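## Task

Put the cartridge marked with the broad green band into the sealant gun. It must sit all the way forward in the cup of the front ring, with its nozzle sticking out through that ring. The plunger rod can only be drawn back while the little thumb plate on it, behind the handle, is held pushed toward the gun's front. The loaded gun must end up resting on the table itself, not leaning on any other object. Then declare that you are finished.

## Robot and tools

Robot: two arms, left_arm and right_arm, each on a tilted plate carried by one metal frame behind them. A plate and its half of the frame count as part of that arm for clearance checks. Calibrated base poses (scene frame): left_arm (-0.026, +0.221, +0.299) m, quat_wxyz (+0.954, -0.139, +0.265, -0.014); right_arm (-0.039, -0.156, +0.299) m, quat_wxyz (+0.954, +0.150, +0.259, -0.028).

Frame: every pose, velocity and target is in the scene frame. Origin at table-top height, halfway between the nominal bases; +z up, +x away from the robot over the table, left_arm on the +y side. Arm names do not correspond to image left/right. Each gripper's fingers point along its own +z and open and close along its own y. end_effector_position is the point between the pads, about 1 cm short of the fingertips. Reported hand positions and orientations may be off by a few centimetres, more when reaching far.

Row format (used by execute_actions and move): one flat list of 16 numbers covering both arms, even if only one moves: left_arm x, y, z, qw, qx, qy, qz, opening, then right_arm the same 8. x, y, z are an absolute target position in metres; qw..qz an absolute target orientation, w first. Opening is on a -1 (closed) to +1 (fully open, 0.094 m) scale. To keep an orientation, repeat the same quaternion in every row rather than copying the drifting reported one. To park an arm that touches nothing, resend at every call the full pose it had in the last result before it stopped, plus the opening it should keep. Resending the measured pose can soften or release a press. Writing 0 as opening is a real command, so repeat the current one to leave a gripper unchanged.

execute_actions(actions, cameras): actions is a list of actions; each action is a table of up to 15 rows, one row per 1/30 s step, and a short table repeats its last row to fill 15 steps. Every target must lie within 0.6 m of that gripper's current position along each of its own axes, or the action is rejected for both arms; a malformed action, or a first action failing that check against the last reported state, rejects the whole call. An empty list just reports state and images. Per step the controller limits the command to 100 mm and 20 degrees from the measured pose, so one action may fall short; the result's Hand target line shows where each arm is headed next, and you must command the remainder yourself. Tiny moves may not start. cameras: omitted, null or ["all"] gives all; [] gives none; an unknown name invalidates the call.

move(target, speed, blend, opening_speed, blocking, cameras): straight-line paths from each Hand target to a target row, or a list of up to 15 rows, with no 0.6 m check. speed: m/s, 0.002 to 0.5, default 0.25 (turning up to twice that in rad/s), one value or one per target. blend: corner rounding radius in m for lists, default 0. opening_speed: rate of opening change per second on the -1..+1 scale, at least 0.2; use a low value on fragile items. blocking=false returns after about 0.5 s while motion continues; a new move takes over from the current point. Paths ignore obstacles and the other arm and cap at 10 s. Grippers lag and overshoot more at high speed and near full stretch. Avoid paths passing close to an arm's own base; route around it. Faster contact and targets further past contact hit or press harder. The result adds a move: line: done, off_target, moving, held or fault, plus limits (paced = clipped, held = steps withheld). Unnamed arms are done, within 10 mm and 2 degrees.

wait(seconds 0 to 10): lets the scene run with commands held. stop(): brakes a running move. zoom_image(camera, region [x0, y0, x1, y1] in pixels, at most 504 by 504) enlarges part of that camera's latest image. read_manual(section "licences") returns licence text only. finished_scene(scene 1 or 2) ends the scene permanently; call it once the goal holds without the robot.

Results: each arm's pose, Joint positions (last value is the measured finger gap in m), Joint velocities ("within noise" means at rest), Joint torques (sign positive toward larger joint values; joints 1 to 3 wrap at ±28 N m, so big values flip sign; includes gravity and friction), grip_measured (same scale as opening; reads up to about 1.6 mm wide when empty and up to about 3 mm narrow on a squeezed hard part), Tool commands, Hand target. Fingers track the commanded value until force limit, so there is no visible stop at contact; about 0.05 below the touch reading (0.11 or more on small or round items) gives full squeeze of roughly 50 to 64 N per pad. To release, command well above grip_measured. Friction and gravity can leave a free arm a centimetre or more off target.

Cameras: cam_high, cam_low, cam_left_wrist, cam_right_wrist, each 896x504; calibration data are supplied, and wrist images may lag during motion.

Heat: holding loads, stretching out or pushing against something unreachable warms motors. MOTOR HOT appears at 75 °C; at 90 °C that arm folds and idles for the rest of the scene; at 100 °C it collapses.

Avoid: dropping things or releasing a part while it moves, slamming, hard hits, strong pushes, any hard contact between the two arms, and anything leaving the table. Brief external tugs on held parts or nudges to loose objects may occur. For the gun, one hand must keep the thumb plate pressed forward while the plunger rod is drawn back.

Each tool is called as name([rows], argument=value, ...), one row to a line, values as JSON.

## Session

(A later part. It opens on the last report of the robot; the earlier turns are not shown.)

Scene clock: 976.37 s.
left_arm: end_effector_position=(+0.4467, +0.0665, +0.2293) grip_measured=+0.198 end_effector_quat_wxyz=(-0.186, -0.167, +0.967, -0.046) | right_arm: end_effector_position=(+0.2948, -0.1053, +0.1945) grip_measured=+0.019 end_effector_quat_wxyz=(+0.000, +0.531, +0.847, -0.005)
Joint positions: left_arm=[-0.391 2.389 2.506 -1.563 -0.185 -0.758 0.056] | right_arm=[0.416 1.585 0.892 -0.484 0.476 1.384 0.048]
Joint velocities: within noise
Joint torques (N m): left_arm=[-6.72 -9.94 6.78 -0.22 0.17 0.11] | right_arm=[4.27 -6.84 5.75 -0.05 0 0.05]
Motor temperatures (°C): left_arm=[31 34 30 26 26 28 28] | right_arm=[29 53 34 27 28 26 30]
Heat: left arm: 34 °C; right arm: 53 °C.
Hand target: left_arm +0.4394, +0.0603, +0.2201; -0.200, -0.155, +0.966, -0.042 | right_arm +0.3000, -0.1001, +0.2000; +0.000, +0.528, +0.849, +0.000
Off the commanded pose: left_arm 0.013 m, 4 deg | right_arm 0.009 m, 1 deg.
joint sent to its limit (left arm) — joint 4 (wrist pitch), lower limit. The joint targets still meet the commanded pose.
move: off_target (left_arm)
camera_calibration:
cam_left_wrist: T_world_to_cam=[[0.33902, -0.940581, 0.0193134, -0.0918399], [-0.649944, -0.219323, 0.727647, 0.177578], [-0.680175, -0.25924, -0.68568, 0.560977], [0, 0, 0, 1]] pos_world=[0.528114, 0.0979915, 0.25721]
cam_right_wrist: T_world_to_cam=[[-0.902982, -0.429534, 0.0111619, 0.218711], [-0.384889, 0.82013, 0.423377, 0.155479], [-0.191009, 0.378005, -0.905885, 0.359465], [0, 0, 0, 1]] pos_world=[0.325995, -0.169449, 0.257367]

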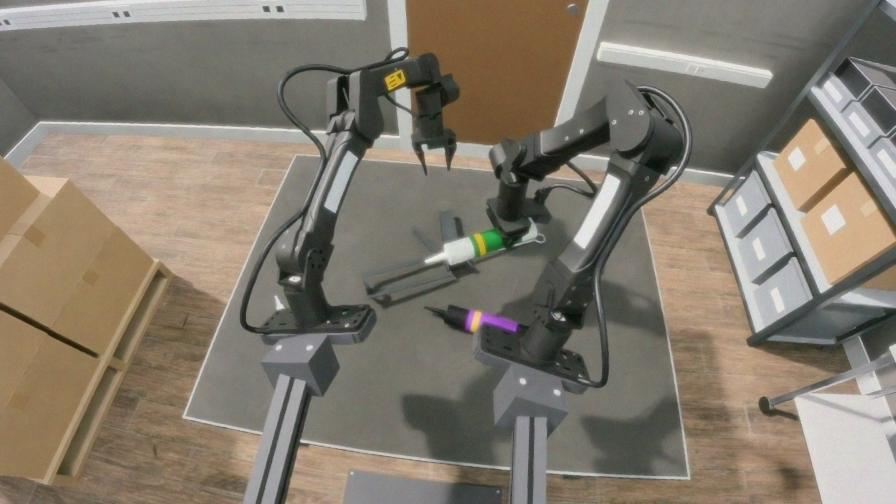

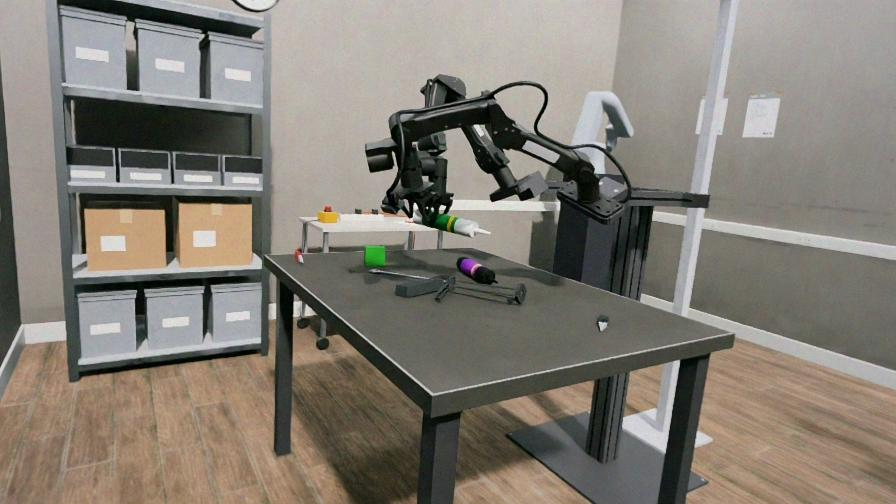

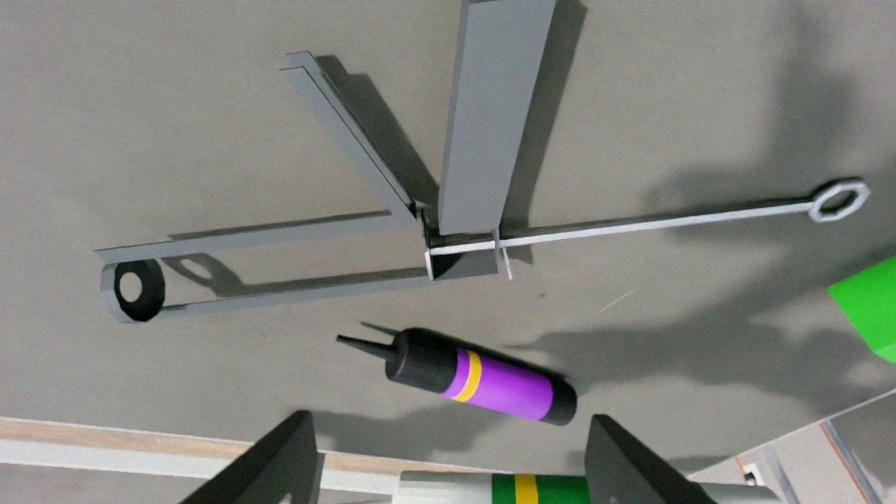

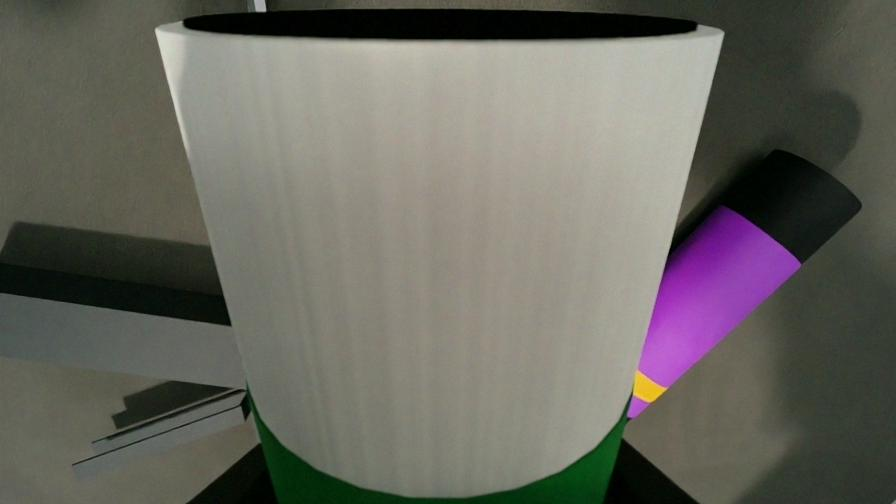

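move([
  [0.44,0.06,0.22,-0.2134,-0.1523,0.9643,-0.0337,0.2,0.285,0.045,0.16,0.0444,0.527,0.8482,-0.0276,-0.1],
  [0.44,0.06,0.22,-0.2134,-0.1523,0.9643,-0.0337,0.2,0.282,0.058,0.12,0.0444,0.527,0.8482,-0.0276,-0.1],
], speed=0.15)

Scene clock: 997.27 s.
left_arm: end_effector_position=(+0.4464, +0.0665, +0.2294) grip_measured=+0.198 end_effector_quat_wxyz=(-0.187, -0.167, +0.967, -0.046) | right_arm: end_effector_position=(+0.2742, +0.0522, +0.1147) grip_measured=+0.019 end_effector_quat_wxyz=(+0.038, +0.529, +0.847, -0.036)
Joint positions: left_arm=[-0.391 2.389 2.506 -1.564 -0.184 -0.757 0.056] | right_arm=[0.742 2.247 1.215 -0.364 0.668 1.762 0.048]
Joint velocities: within noise
Joint torques (N m): left_arm=[-6.56 -9.94 6.86 -0.21 0.18 0.09] | right_arm=[6.53 -9.01 4.36 0.12 0.12 -0.05]
Motor temperatures (°C): left_arm=[31 35 31 27 26 28 27] | right_arm=[29 45 34 27 28 26 30]
Heat: left arm: 35 °C; right arm: 45 °C.
Hand target: left_arm +0.4394, +0.0602, +0.2201; -0.200, -0.155, +0.966, -0.042 | right_arm +0.2820, +0.0579, +0.1201; +0.045, +0.527, +0.848, -0.027
Off the commanded pose: left_arm 0.013 m, 4 deg | right_arm 0.011 m, 1 deg.
joint sent to its limit (left arm) — joint 4 (wrist pitch), lower limit. The joint targets still meet the commanded pose.
move: off_target (left_arm, right_arm)
camera_calibration:
cam_left_wrist: T_world_to_cam=[[0.338323, -0.940836, 0.0190782, -0.091314], [-0.649327, -0.218727, 0.728377, 0.176868], [-0.681111, -0.258815, -0.684911, 0.561085], [0, 0, 0, 1]] pos_world=[0.5279, 0.0979916, 0.257209]
cam_right_wrist: T_world_to_cam=[[-0.901784, -0.431552, 0.0233988, 0.267036], [-0.400108, 0.854096, 0.332316, 0.0650279], [-0.163397, 0.290315, -0.942878, 0.224962], [0, 0, 0, 1]] pos_world=[0.303585, -0.00560981, 0.184254]

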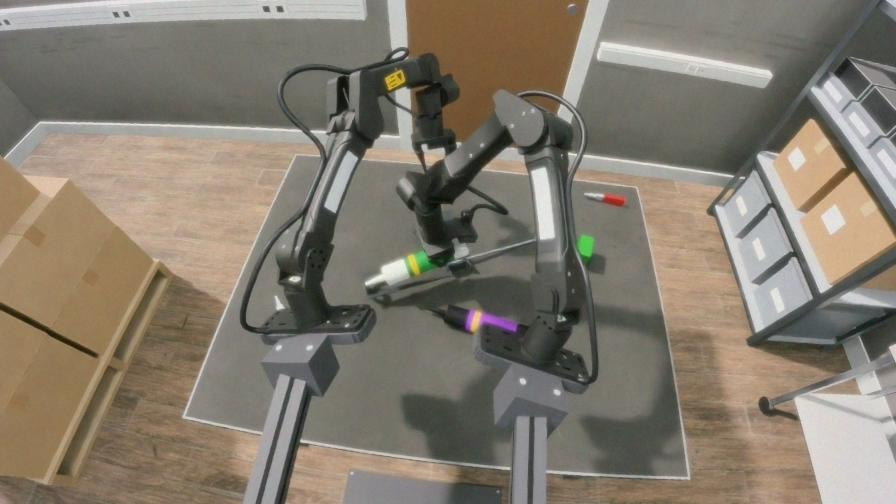

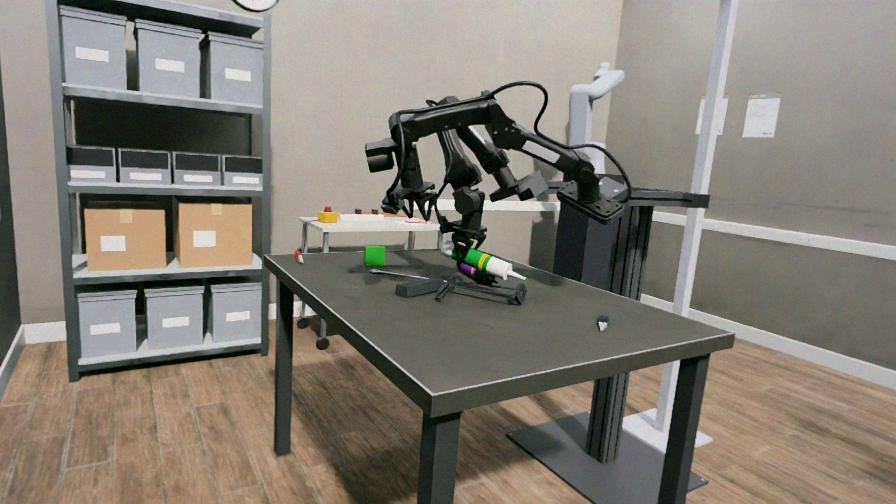

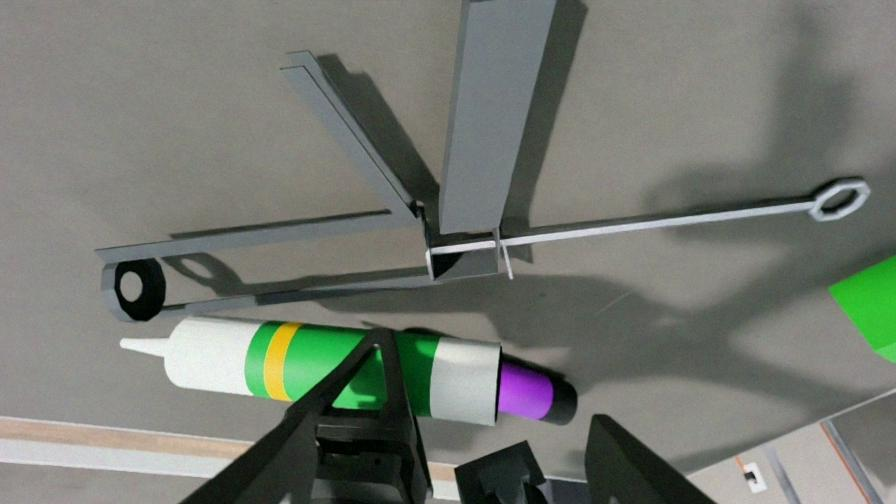

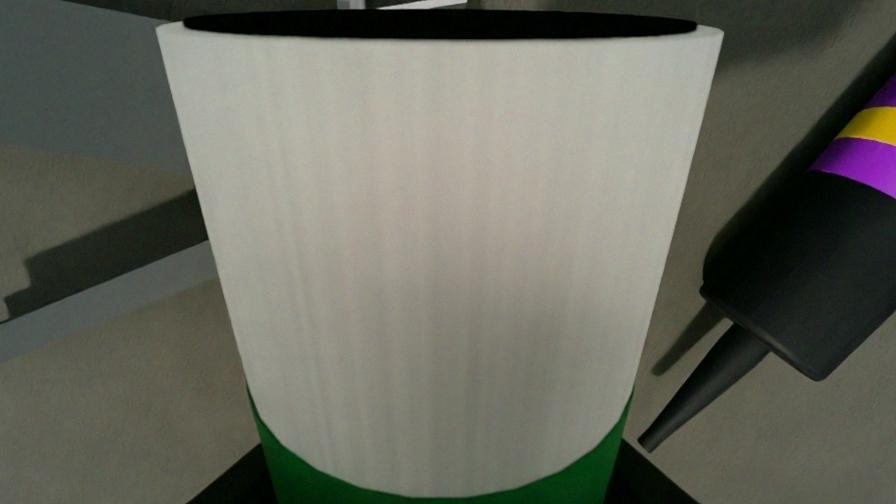

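zoom_image(camera="cam_left_wrist", region=[90, 230, 590, 440])

zoom_image(camera="cam_low", region=[380, 210, 560, 310])

zoom_image(camera="cam_high", region=[340, 220, 560, 340])

Scaled by 1.008.

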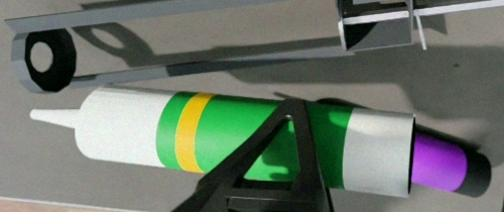

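Scaled by 2.800.

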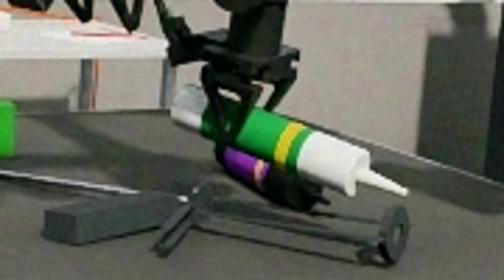

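Scaled by 2.291.

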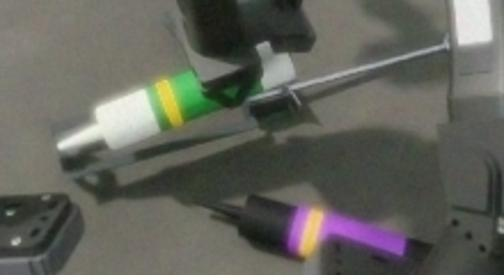

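move([
  [0.44,0.06,0.22,-0.2134,-0.1523,0.9643,-0.0337,0.2,0.2775,0.056,0.085,0.0444,0.527,0.8482,-0.0276,-0.1],
], speed=0.08, cameras=["cam_left_wrist","cam_high","cam_low"])

zoom_image(camera="cam_left_wrist", region=[90, 220, 342, 410])

zoom_image(camera="cam_left_wrist", region=[320, 200, 572, 440])

Scene clock: 1049.23 s.
left_arm: end_effector_position=(+0.4464, +0.0666, +0.2294) grip_measured=+0.198 end_effector_quat_wxyz=(-0.187, -0.167, +0.967, -0.046) | right_arm: end_effector_position=(+0.2744, +0.0498, +0.0826) grip_measured=+0.019 end_effector_quat_wxyz=(+0.042, +0.529, +0.847, -0.035)
Joint positions: left_arm=[-0.391 2.389 2.506 -1.564 -0.184 -0.757 0.056] | right_arm=[0.694 2.326 1.215 -0.241 0.665 1.7 0.048]
Joint velocities: within noise
Joint torques (N m): left_arm=[-6.56 -9.85 6.72 -0.23 0.14 0.11] | right_arm=[6.63 -8.66 3.06 0.25 0.06 -0.04]
Motor temperatures (°C): left_arm=[31 35 31 27 26 28 27] | right_arm=[31 44 33 27 28 26 31]
Heat: left arm: 35 °C; right arm: 44 °C.
Hand target: left_arm +0.4394, +0.0602, +0.2201; -0.200, -0.155, +0.966, -0.042 | right_arm +0.2775, +0.0560, +0.0850; +0.044, +0.527, +0.848, -0.028
Off the commanded pose: left_arm 0.013 m, 4 deg | right_arm 0.007 m, 1 deg.
joint sent to its limit (left arm) — joint 4 (wrist pitch), lower limit. The joint targets still meet the commanded pose.
move: off_target (left_arm)
camera_calibration:
cam_left_wrist: T_world_to_cam=[[0.338171, -0.940896, 0.0188664, -0.0911289], [-0.649127, -0.218696, 0.728564, 0.176672], [-0.681377, -0.258626, -0.684718, 0.561118], [0, 0, 0, 1]] pos_world=[0.527833, 0.0980145, 0.25721]
Images, in order (width x height): cam_high 896x504, cam_low 896x504, cam_left_wrist 896x504.

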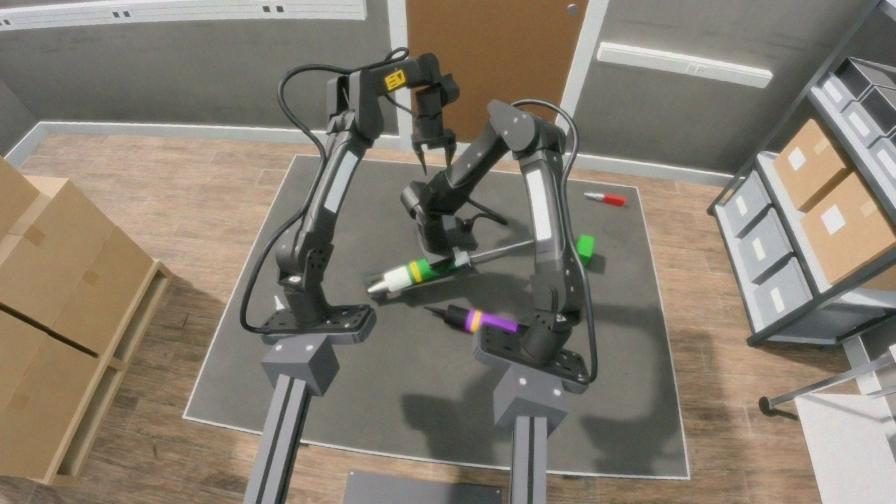

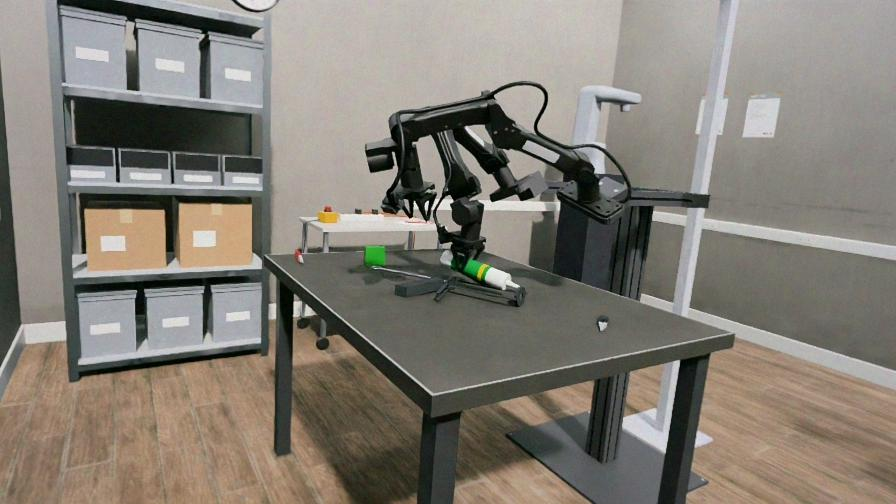

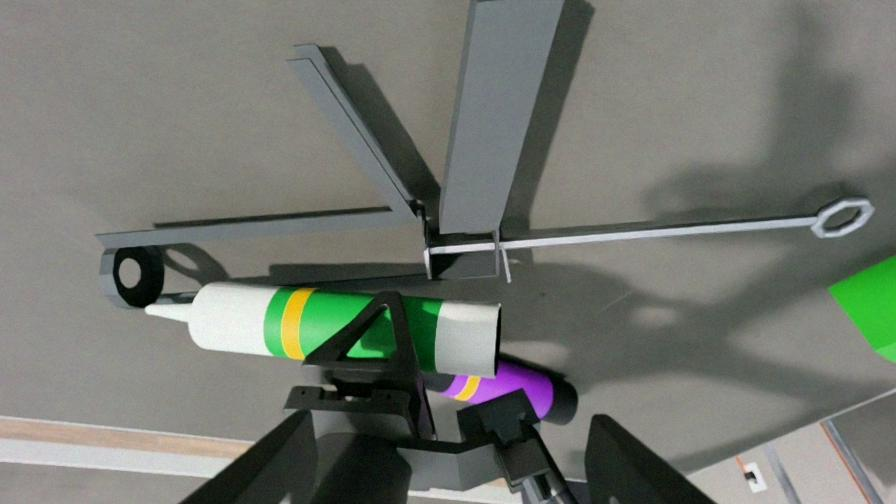

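Scaled by 2.000.

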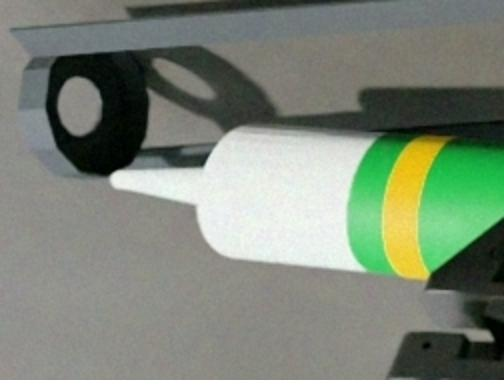

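Scaled by 2.000.

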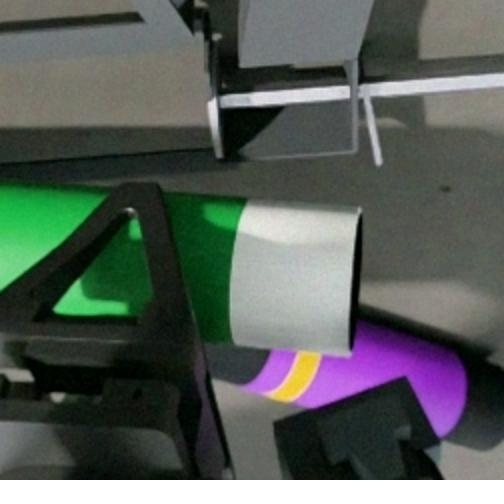

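zoom_image(camera="cam_low", region=[430, 240, 550, 320])

zoom_image(camera="cam_high", region=[350, 230, 500, 320])

Scaled by 4.200.

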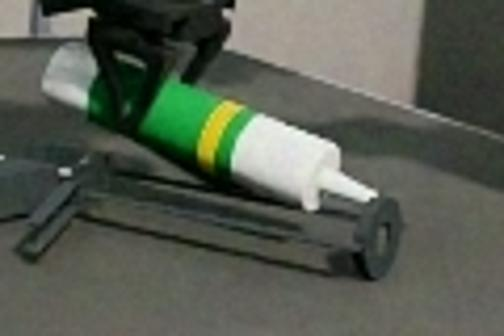

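Scaled by 3.360.

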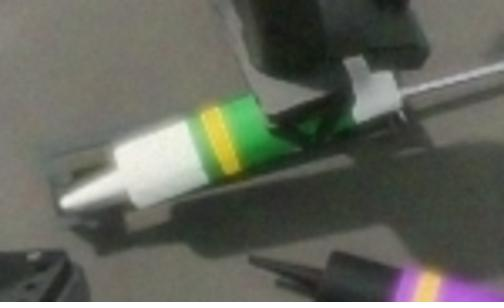

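move([
  [0.44,0.06,0.22,-0.2134,-0.1523,0.9643,-0.0337,0.2,0.286,0.038,0.105,0.0444,0.527,0.8482,-0.0276,-0.1],
], speed=0.08, cameras=["cam_left_wrist","cam_high","cam_low"])

zoom_image(camera="cam_left_wrist", region=[80, 200, 584, 450])

zoom_image(camera="cam_low", region=[380, 210, 560, 330])

zoom_image(camera="cam_high", region=[350, 220, 500, 320])

Scene clock: 1072.03 s.
left_arm: end_effector_position=(+0.4464, +0.0666, +0.2294) grip_measured=+0.198 end_effector_quat_wxyz=(-0.187, -0.167, +0.967, -0.046) | right_arm: end_effector_position=(+0.2769, +0.0380, +0.0896) grip_measured=+0.019 end_effector_quat_wxyz=(+0.040, +0.528, +0.847, -0.038)
Joint positions: left_arm=[-0.391 2.389 2.506 -1.564 -0.184 -0.757 0.056] | right_arm=[0.678 2.279 1.185 -0.254 0.66 1.682 0.048]
Joint velocities: within noise
Joint torques (N m): left_arm=[-6.68 -9.96 6.75 -0.21 0.18 0.09] | right_arm=[6.5 -12.66 1.59 -0.07 0.08 -0.07]
Motor temperatures (°C): left_arm=[31 35 32 27 26 28 27] | right_arm=[31 44 33 27 28 26 31]
Heat: left arm: 35 °C; right arm: 44 °C.
Hand target: left_arm +0.4395, +0.0602, +0.2201; -0.200, -0.155, +0.967, -0.042 | right_arm +0.2859, +0.0381, +0.1044; +0.045, +0.527, +0.848, -0.027
Off the commanded pose: left_arm 0.013 m, 4 deg | right_arm 0.018 m, 1 deg.
joint sent to its limit (left arm) — joint 4 (wrist pitch), lower limit. The joint targets still meet the commanded pose.
move: off_target (left_arm, right_arm)
camera_calibration:
cam_left_wrist: T_world_to_cam=[[0.338171, -0.940896, 0.0188664, -0.0911289], [-0.649127, -0.218696, 0.728564, 0.176672], [-0.681377, -0.258626, -0.684718, 0.561118], [0, 0, 0, 1]] pos_world=[0.527833, 0.0980145, 0.25721]
Images, in order (width x height): cam_high 896x504, cam_low 896x504, cam_left_wrist 896x504.

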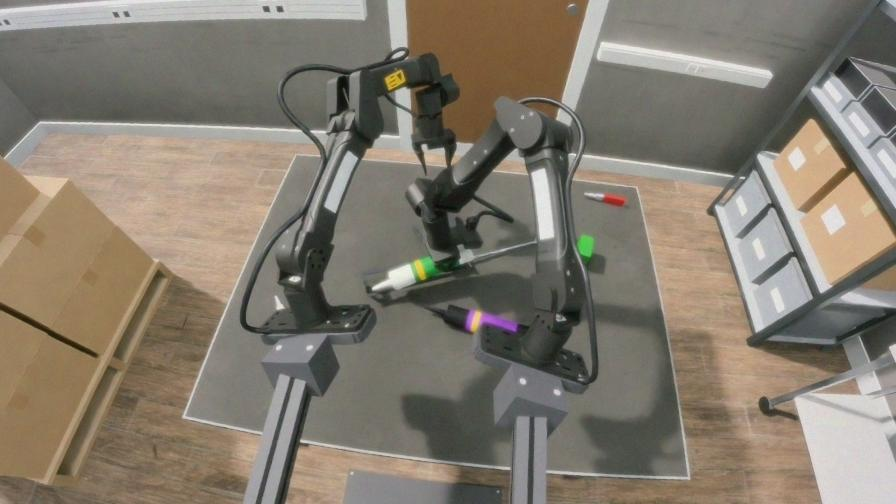

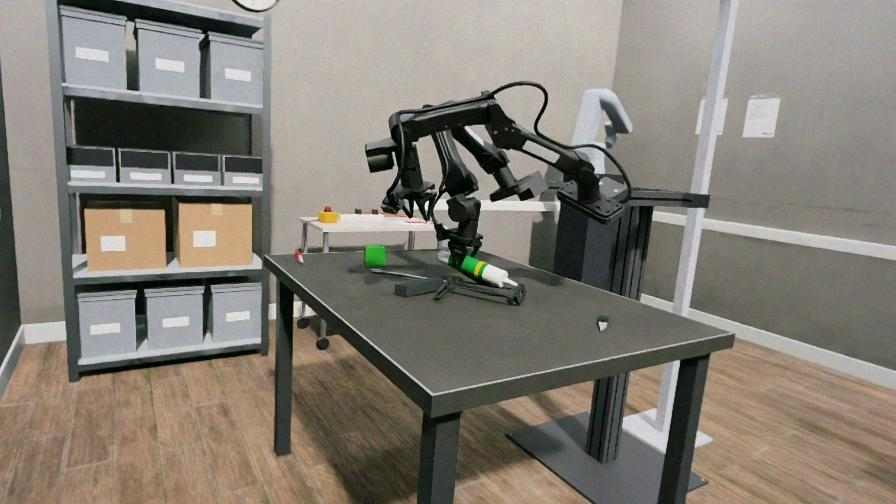

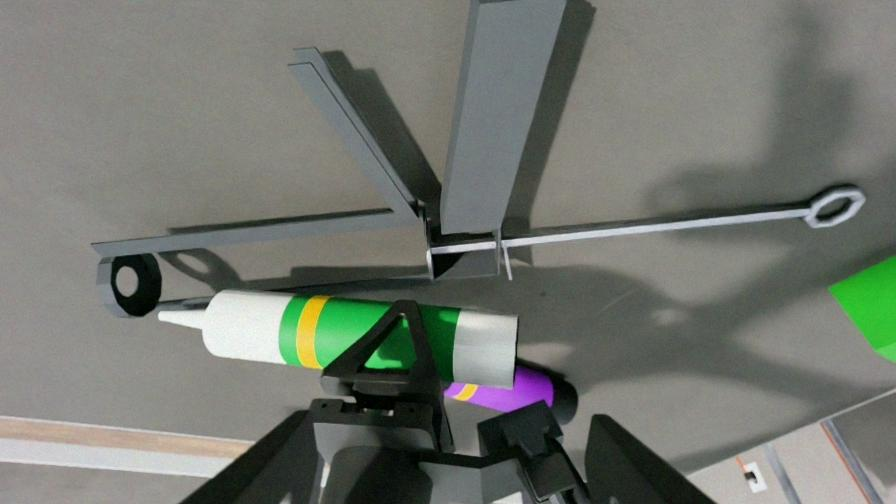

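Scaled by 1.000.

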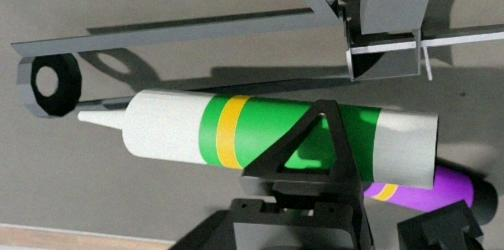

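Scaled by 2.800.

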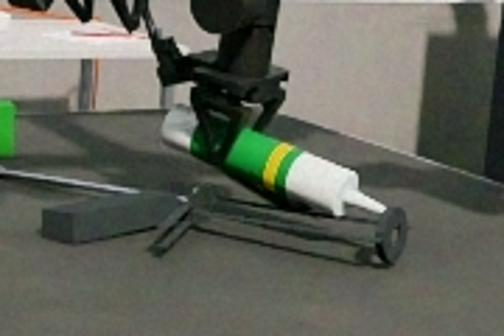

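Scaled by 3.360.

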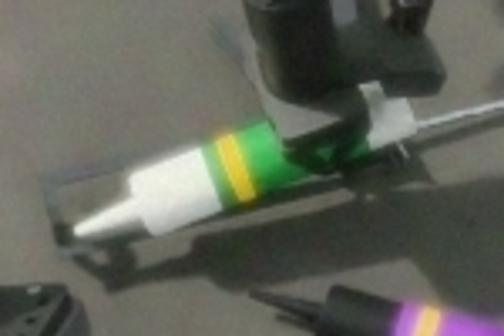

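move([
  [0.44,0.06,0.22,-0.2134,-0.1523,0.9643,-0.0337,0.2,0.286,0.040,0.092,0.0441,0.5373,0.8418,-0.0281,-0.1],
  [0.44,0.06,0.22,-0.2134,-0.1523,0.9643,-0.0337,0.2,0.286,0.040,0.066,0.0441,0.5373,0.8418,-0.0281,-0.1],
], speed=0.06, cameras=["cam_left_wrist","cam_high","cam_low"])

zoom_image(camera="cam_left_wrist", region=[80, 200, 332, 400])

zoom_image(camera="cam_low", region=[430, 240, 550, 320])

Scene clock: 1149.30 s.
left_arm: end_effector_position=(+0.4463, +0.0666, +0.2294) grip_measured=+0.198 end_effector_quat_wxyz=(-0.187, -0.167, +0.967, -0.046) | right_arm: end_effector_position=(+0.2849, +0.0358, +0.0677) grip_measured=+0.019 end_effector_quat_wxyz=(+0.043, +0.542, +0.839, -0.031)
Joint positions: left_arm=[-0.391 2.389 2.506 -1.564 -0.184 -0.757 0.056] | right_arm=[0.634 2.332 1.204 -0.17 0.648 1.65 0.048]
Joint velocities: within noise
Joint torques (N m): left_arm=[-6.64 -9.89 6.83 -0.24 0.21 0.08] | right_arm=[5.96 -8.01 3.11 0.26 0.05 -0.09]
Motor temperatures (°C): left_arm=[32 36 32 27 26 28 27] | right_arm=[31 43 33 26 28 26 31]
Heat: left arm: 36 °C; right arm: 43 °C.
Hand target: left_arm +0.4394, +0.0602, +0.2201; -0.200, -0.155, +0.966, -0.042 | right_arm +0.2860, +0.0400, +0.0661; +0.044, +0.537, +0.842, -0.028
Off the commanded pose: left_arm 0.013 m, 4 deg | right_arm 0.005 m, 1 deg.
joint sent to its limit (left arm) — joint 4 (wrist pitch), lower limit. The joint targets still meet the commanded pose.
move: off_target (left_arm)
camera_calibration:
cam_left_wrist: T_world_to_cam=[[0.338018, -0.940955, 0.0186546, -0.0909438], [-0.648928, -0.218666, 0.728751, 0.176477], [-0.681643, -0.258437, -0.684525, 0.561151], [0, 0, 0, 1]] pos_world=[0.527766, 0.0980375, 0.257211]
Images, in order (width x height): cam_high 896x504, cam_low 896x504, cam_left_wrist 896x504.

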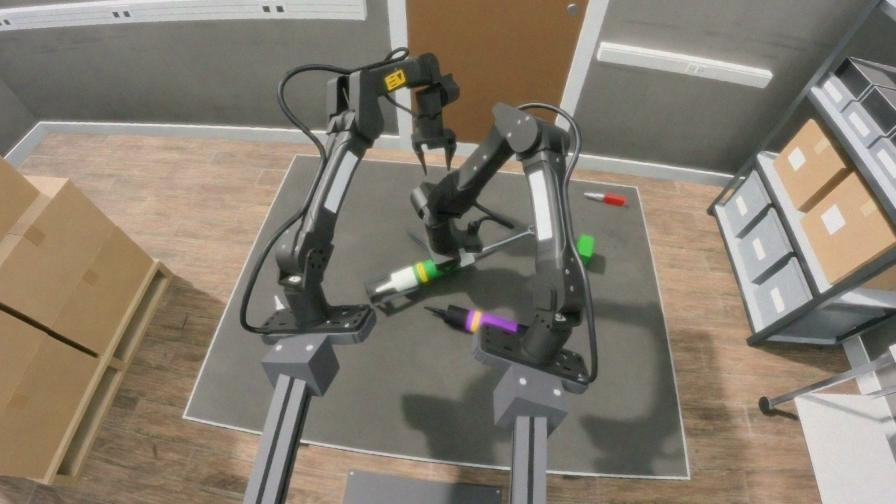

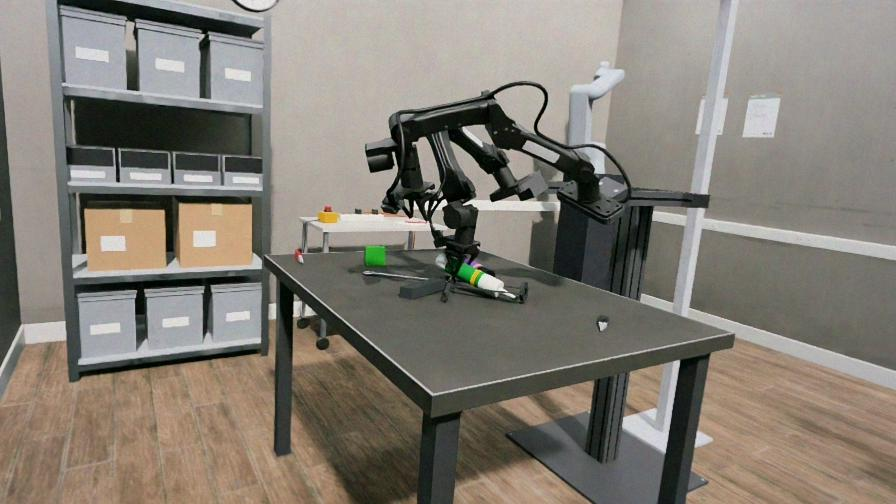

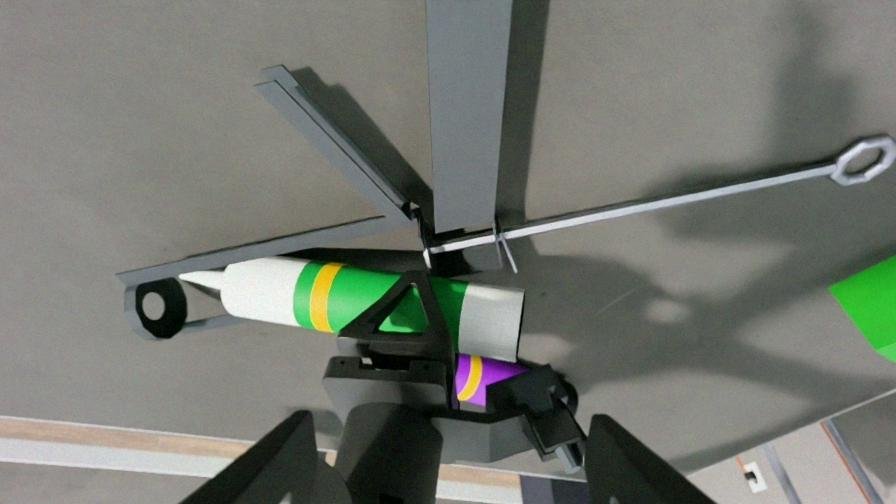

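Scaled by 2.000.

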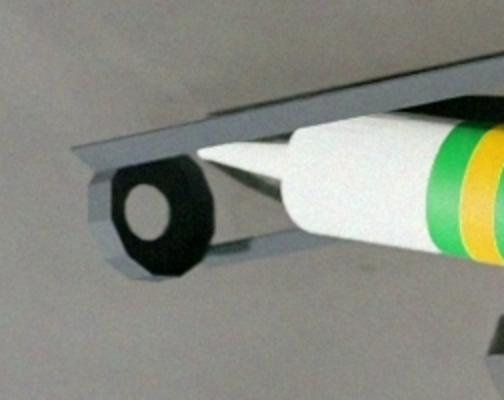

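Scaled by 4.200.

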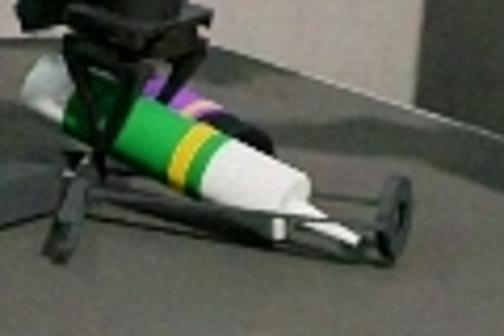

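move([
  [0.44,0.06,0.22,-0.2134,-0.1523,0.9643,-0.0337,0.2,0.279,0.042,0.13,0.0840,0.4780,0.8731,-0.0460,-0.1],
], speed=0.08, cameras=["cam_left_wrist","cam_high","cam_low","cam_right_wrist"])

zoom_image(camera="cam_left_wrist", region=[80, 200, 584, 450])

zoom_image(camera="cam_high", region=[350, 220, 500, 320])

zoom_image(camera="cam_low", region=[400, 220, 550, 320])

Scene clock: 1197.30 s.
left_arm: end_effector_position=(+0.4462, +0.0666, +0.2294) grip_measured=+0.198 end_effector_quat_wxyz=(-0.187, -0.167, +0.967, -0.045) | right_arm: end_effector_position=(+0.2714, +0.0361, +0.1082) grip_measured=+0.019 end_effector_quat_wxyz=(+0.070, +0.483, +0.871, -0.060)
Joint positions: left_arm=[-0.391 2.389 2.506 -1.565 -0.184 -0.757 0.056] | right_arm=[0.735 2.258 1.177 -0.326 0.746 1.663 0.048]
Joint velocities: within noise
Joint torques (N m): left_arm=[-6.61 -9.94 6.75 -0.2 0.17 0.07] | right_arm=[8.77 -12.62 1.76 -0.1 0.28 0.1]
Motor temperatures (°C): left_arm=[32 36 32 27 26 28 27] | right_arm=[32 44 32 26 28 26 32]
Heat: left arm: 36 °C; right arm: 44 °C.
Hand target: left_arm +0.4394, +0.0602, +0.2201; -0.200, -0.155, +0.966, -0.042 | right_arm +0.2787, +0.0419, +0.1288; +0.084, +0.478, +0.873, -0.046
Off the commanded pose: left_arm 0.013 m, 4 deg | right_arm 0.024 m, 2 deg.
joint sent to its limit (left arm) — joint 4 (wrist pitch), lower limit. The joint targets still meet the commanded pose.
move: off_target (left_arm, right_arm)
camera_calibration:
cam_left_wrist: T_world_to_cam=[[0.337865, -0.941014, 0.0184429, -0.0907586], [-0.648728, -0.218635, 0.728938, 0.176281], [-0.681908, -0.258247, -0.684331, 0.561184], [0, 0, 0, 1]] pos_world=[0.527699, 0.0980605, 0.257212]
cam_right_wrist: T_world_to_cam=[[-0.85401, -0.51882, 0.0386255, 0.246245], [-0.493067, 0.830832, 0.258075, 0.11384], [-0.165986, 0.201354, -0.965353, 0.229398], [0, 0, 0, 1]] pos_world=[0.304504, -0.0130152, 0.18256]

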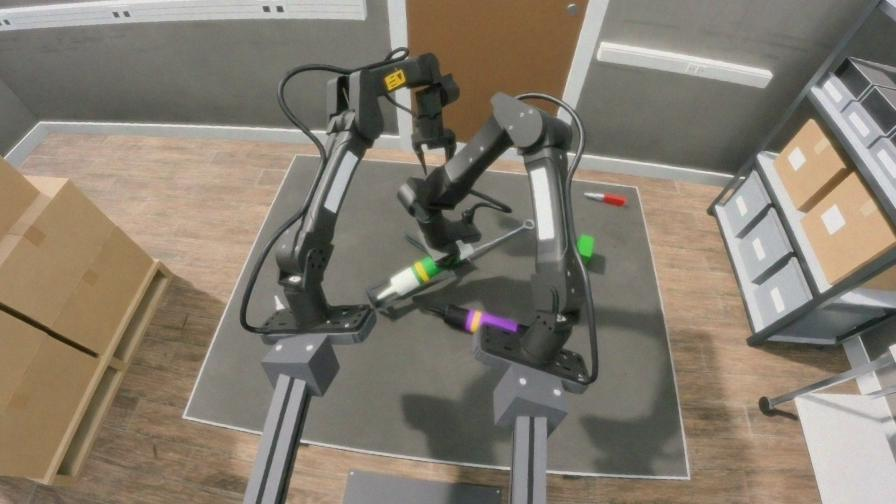

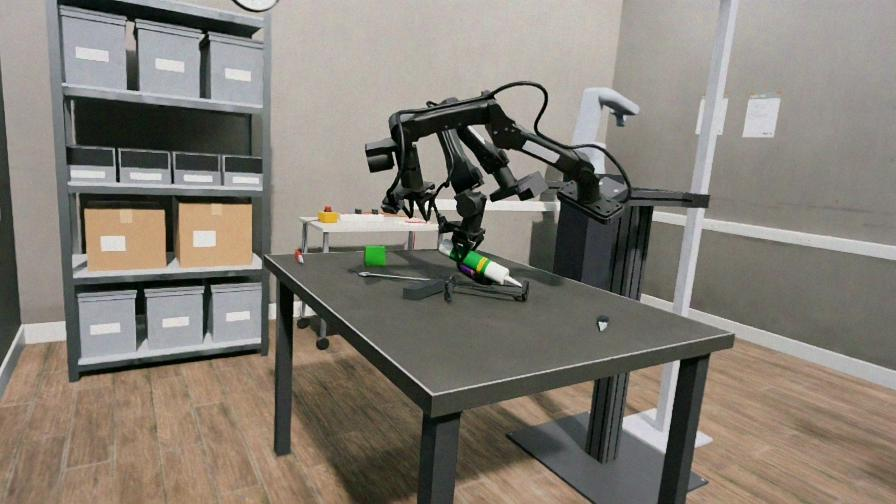

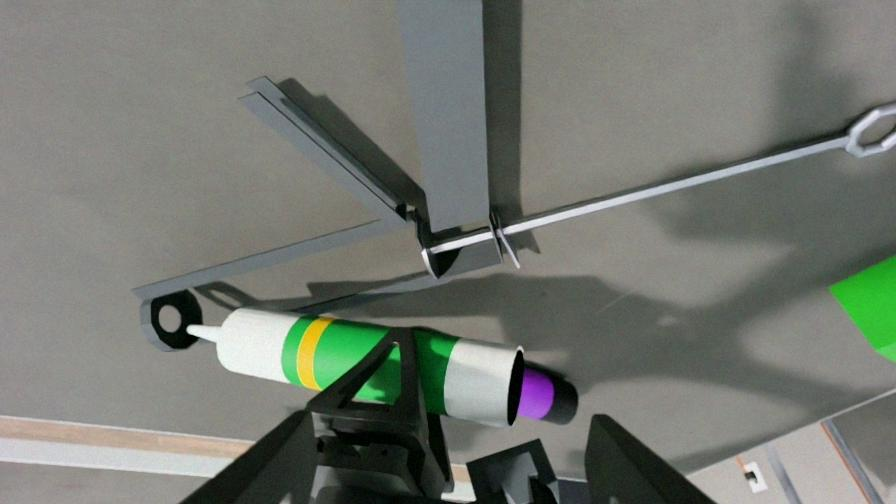

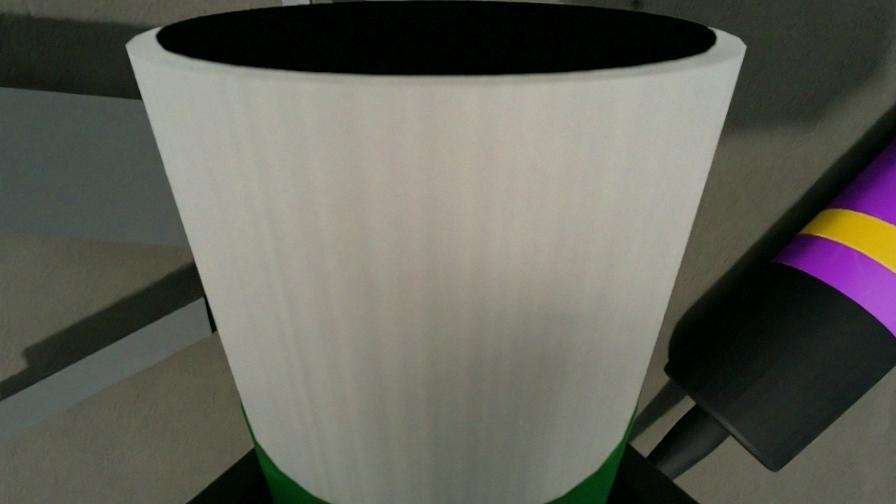

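Scaled by 1.000.

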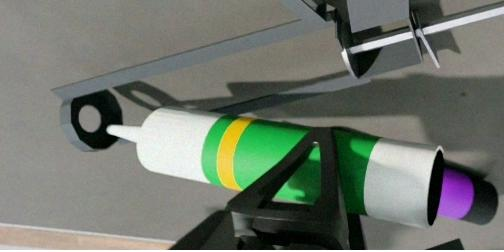

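Scaled by 3.360.

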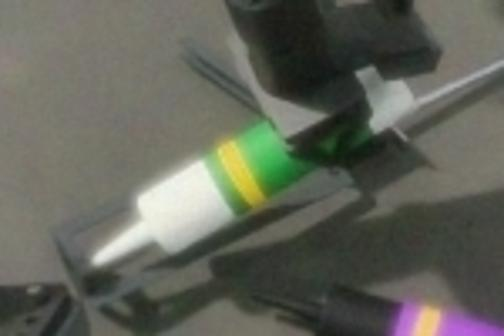

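Scaled by 3.360.

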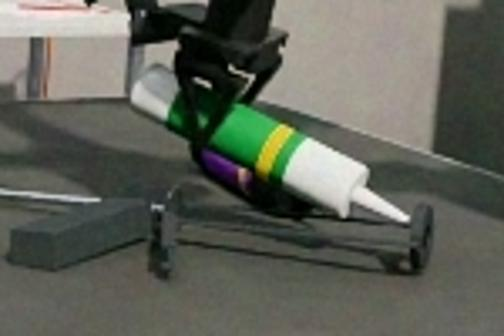

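move([
  [0.44,0.06,0.22,-0.2134,-0.1523,0.9643,-0.0337,0.2,0.2935,0.070,0.128,0.0863,0.4325,0.8966,-0.0416,-0.1],
], speed=0.08, cameras=["cam_left_wrist","cam_high","cam_low","cam_right_wrist"])

zoom_image(camera="cam_left_wrist", region=[80, 200, 584, 450])

zoom_image(camera="cam_low", region=[400, 220, 550, 320])

Scene clock: 1250.00 s.
left_arm: end_effector_position=(+0.4462, +0.0666, +0.2294) grip_measured=+0.198 end_effector_quat_wxyz=(-0.187, -0.167, +0.967, -0.045) | right_arm: end_effector_position=(+0.2934, +0.0566, +0.1176) grip_measured=+0.019 end_effector_quat_wxyz=(+0.076, +0.452, +0.888, -0.047)
Joint positions: left_arm=[-0.391 2.389 2.506 -1.565 -0.184 -0.757 0.056] | right_arm=[0.758 2.282 1.283 -0.381 0.752 1.592 0.048]
Joint velocities: within noise
Joint torques (N m): left_arm=[-6.64 -9.89 6.71 -0.23 0.17 0.06] | right_arm=[9.51 -8.7 4.67 -0.04 0.31 -0.08]
Motor temperatures (°C): left_arm=[32 36 32 27 26 28 27] | right_arm=[33 49 32 26 28 26 32]
Heat: left arm: 36 °C; right arm: 49 °C.
Hand target: left_arm +0.4394, +0.0602, +0.2201; -0.200, -0.155, +0.966, -0.042 | right_arm +0.2933, +0.0699, +0.1280; +0.086, +0.433, +0.897, -0.041
Off the commanded pose: left_arm 0.013 m, 4 deg | right_arm 0.017 m, 3 deg.
joint sent to its limit (left arm) — joint 4 (wrist pitch), lower limit. The joint targets still meet the commanded pose.
move: off_target (left_arm, right_arm)
camera_calibration:
cam_left_wrist: T_world_to_cam=[[0.337865, -0.941014, 0.0184429, -0.0907586], [-0.648728, -0.218635, 0.728938, 0.176281], [-0.681908, -0.258247, -0.684331, 0.561184], [0, 0, 0, 1]] pos_world=[0.527699, 0.0980605, 0.257212]
cam_right_wrist: T_world_to_cam=[[-0.813551, -0.581264, 0.0163516, 0.269519], [-0.55786, 0.788111, 0.260142, 0.126462], [-0.164098, 0.202516, -0.965432, 0.237378], [0, 0, 0, 1]] pos_world=[0.328768, 0.00892299, 0.191867]

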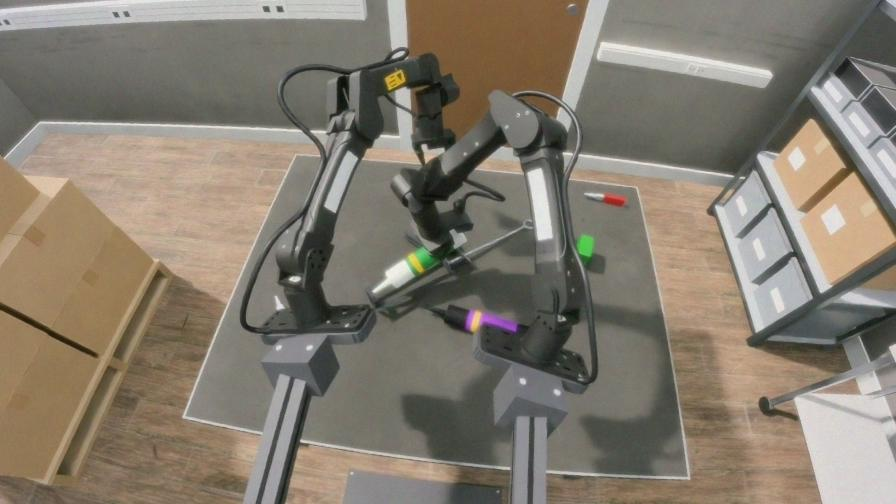

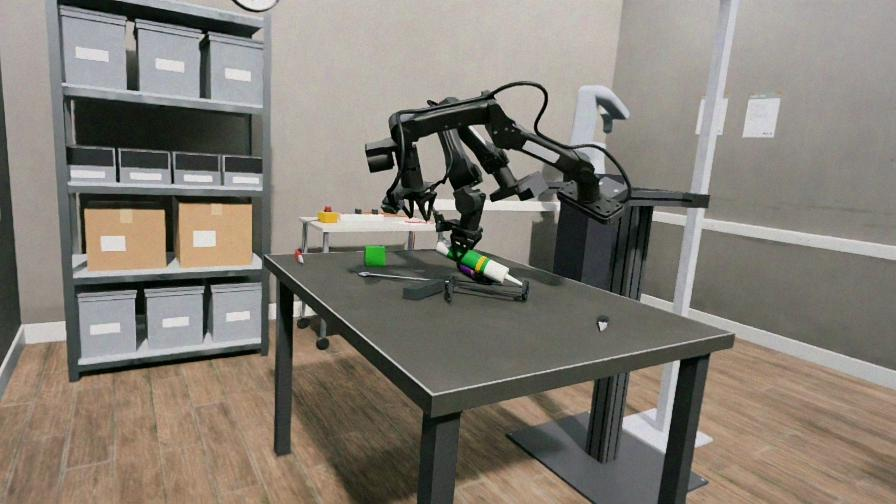

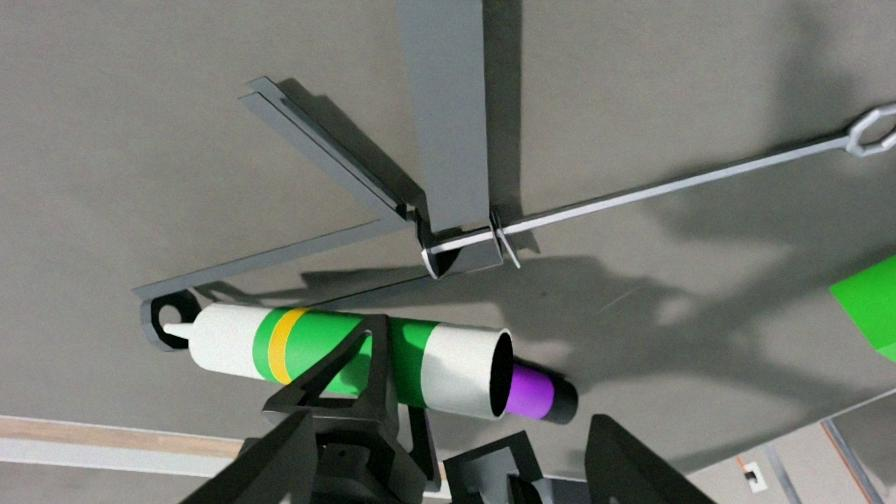

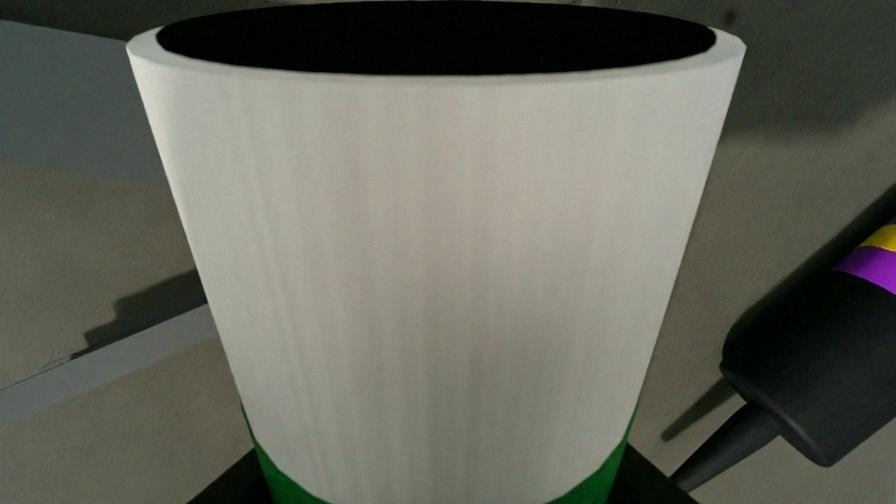

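Scaled by 1.000.

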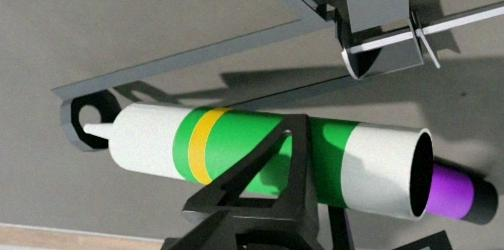

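Scaled by 3.360.

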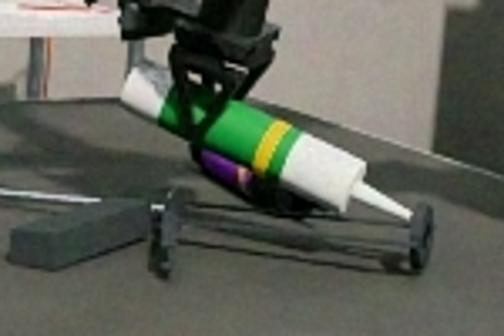

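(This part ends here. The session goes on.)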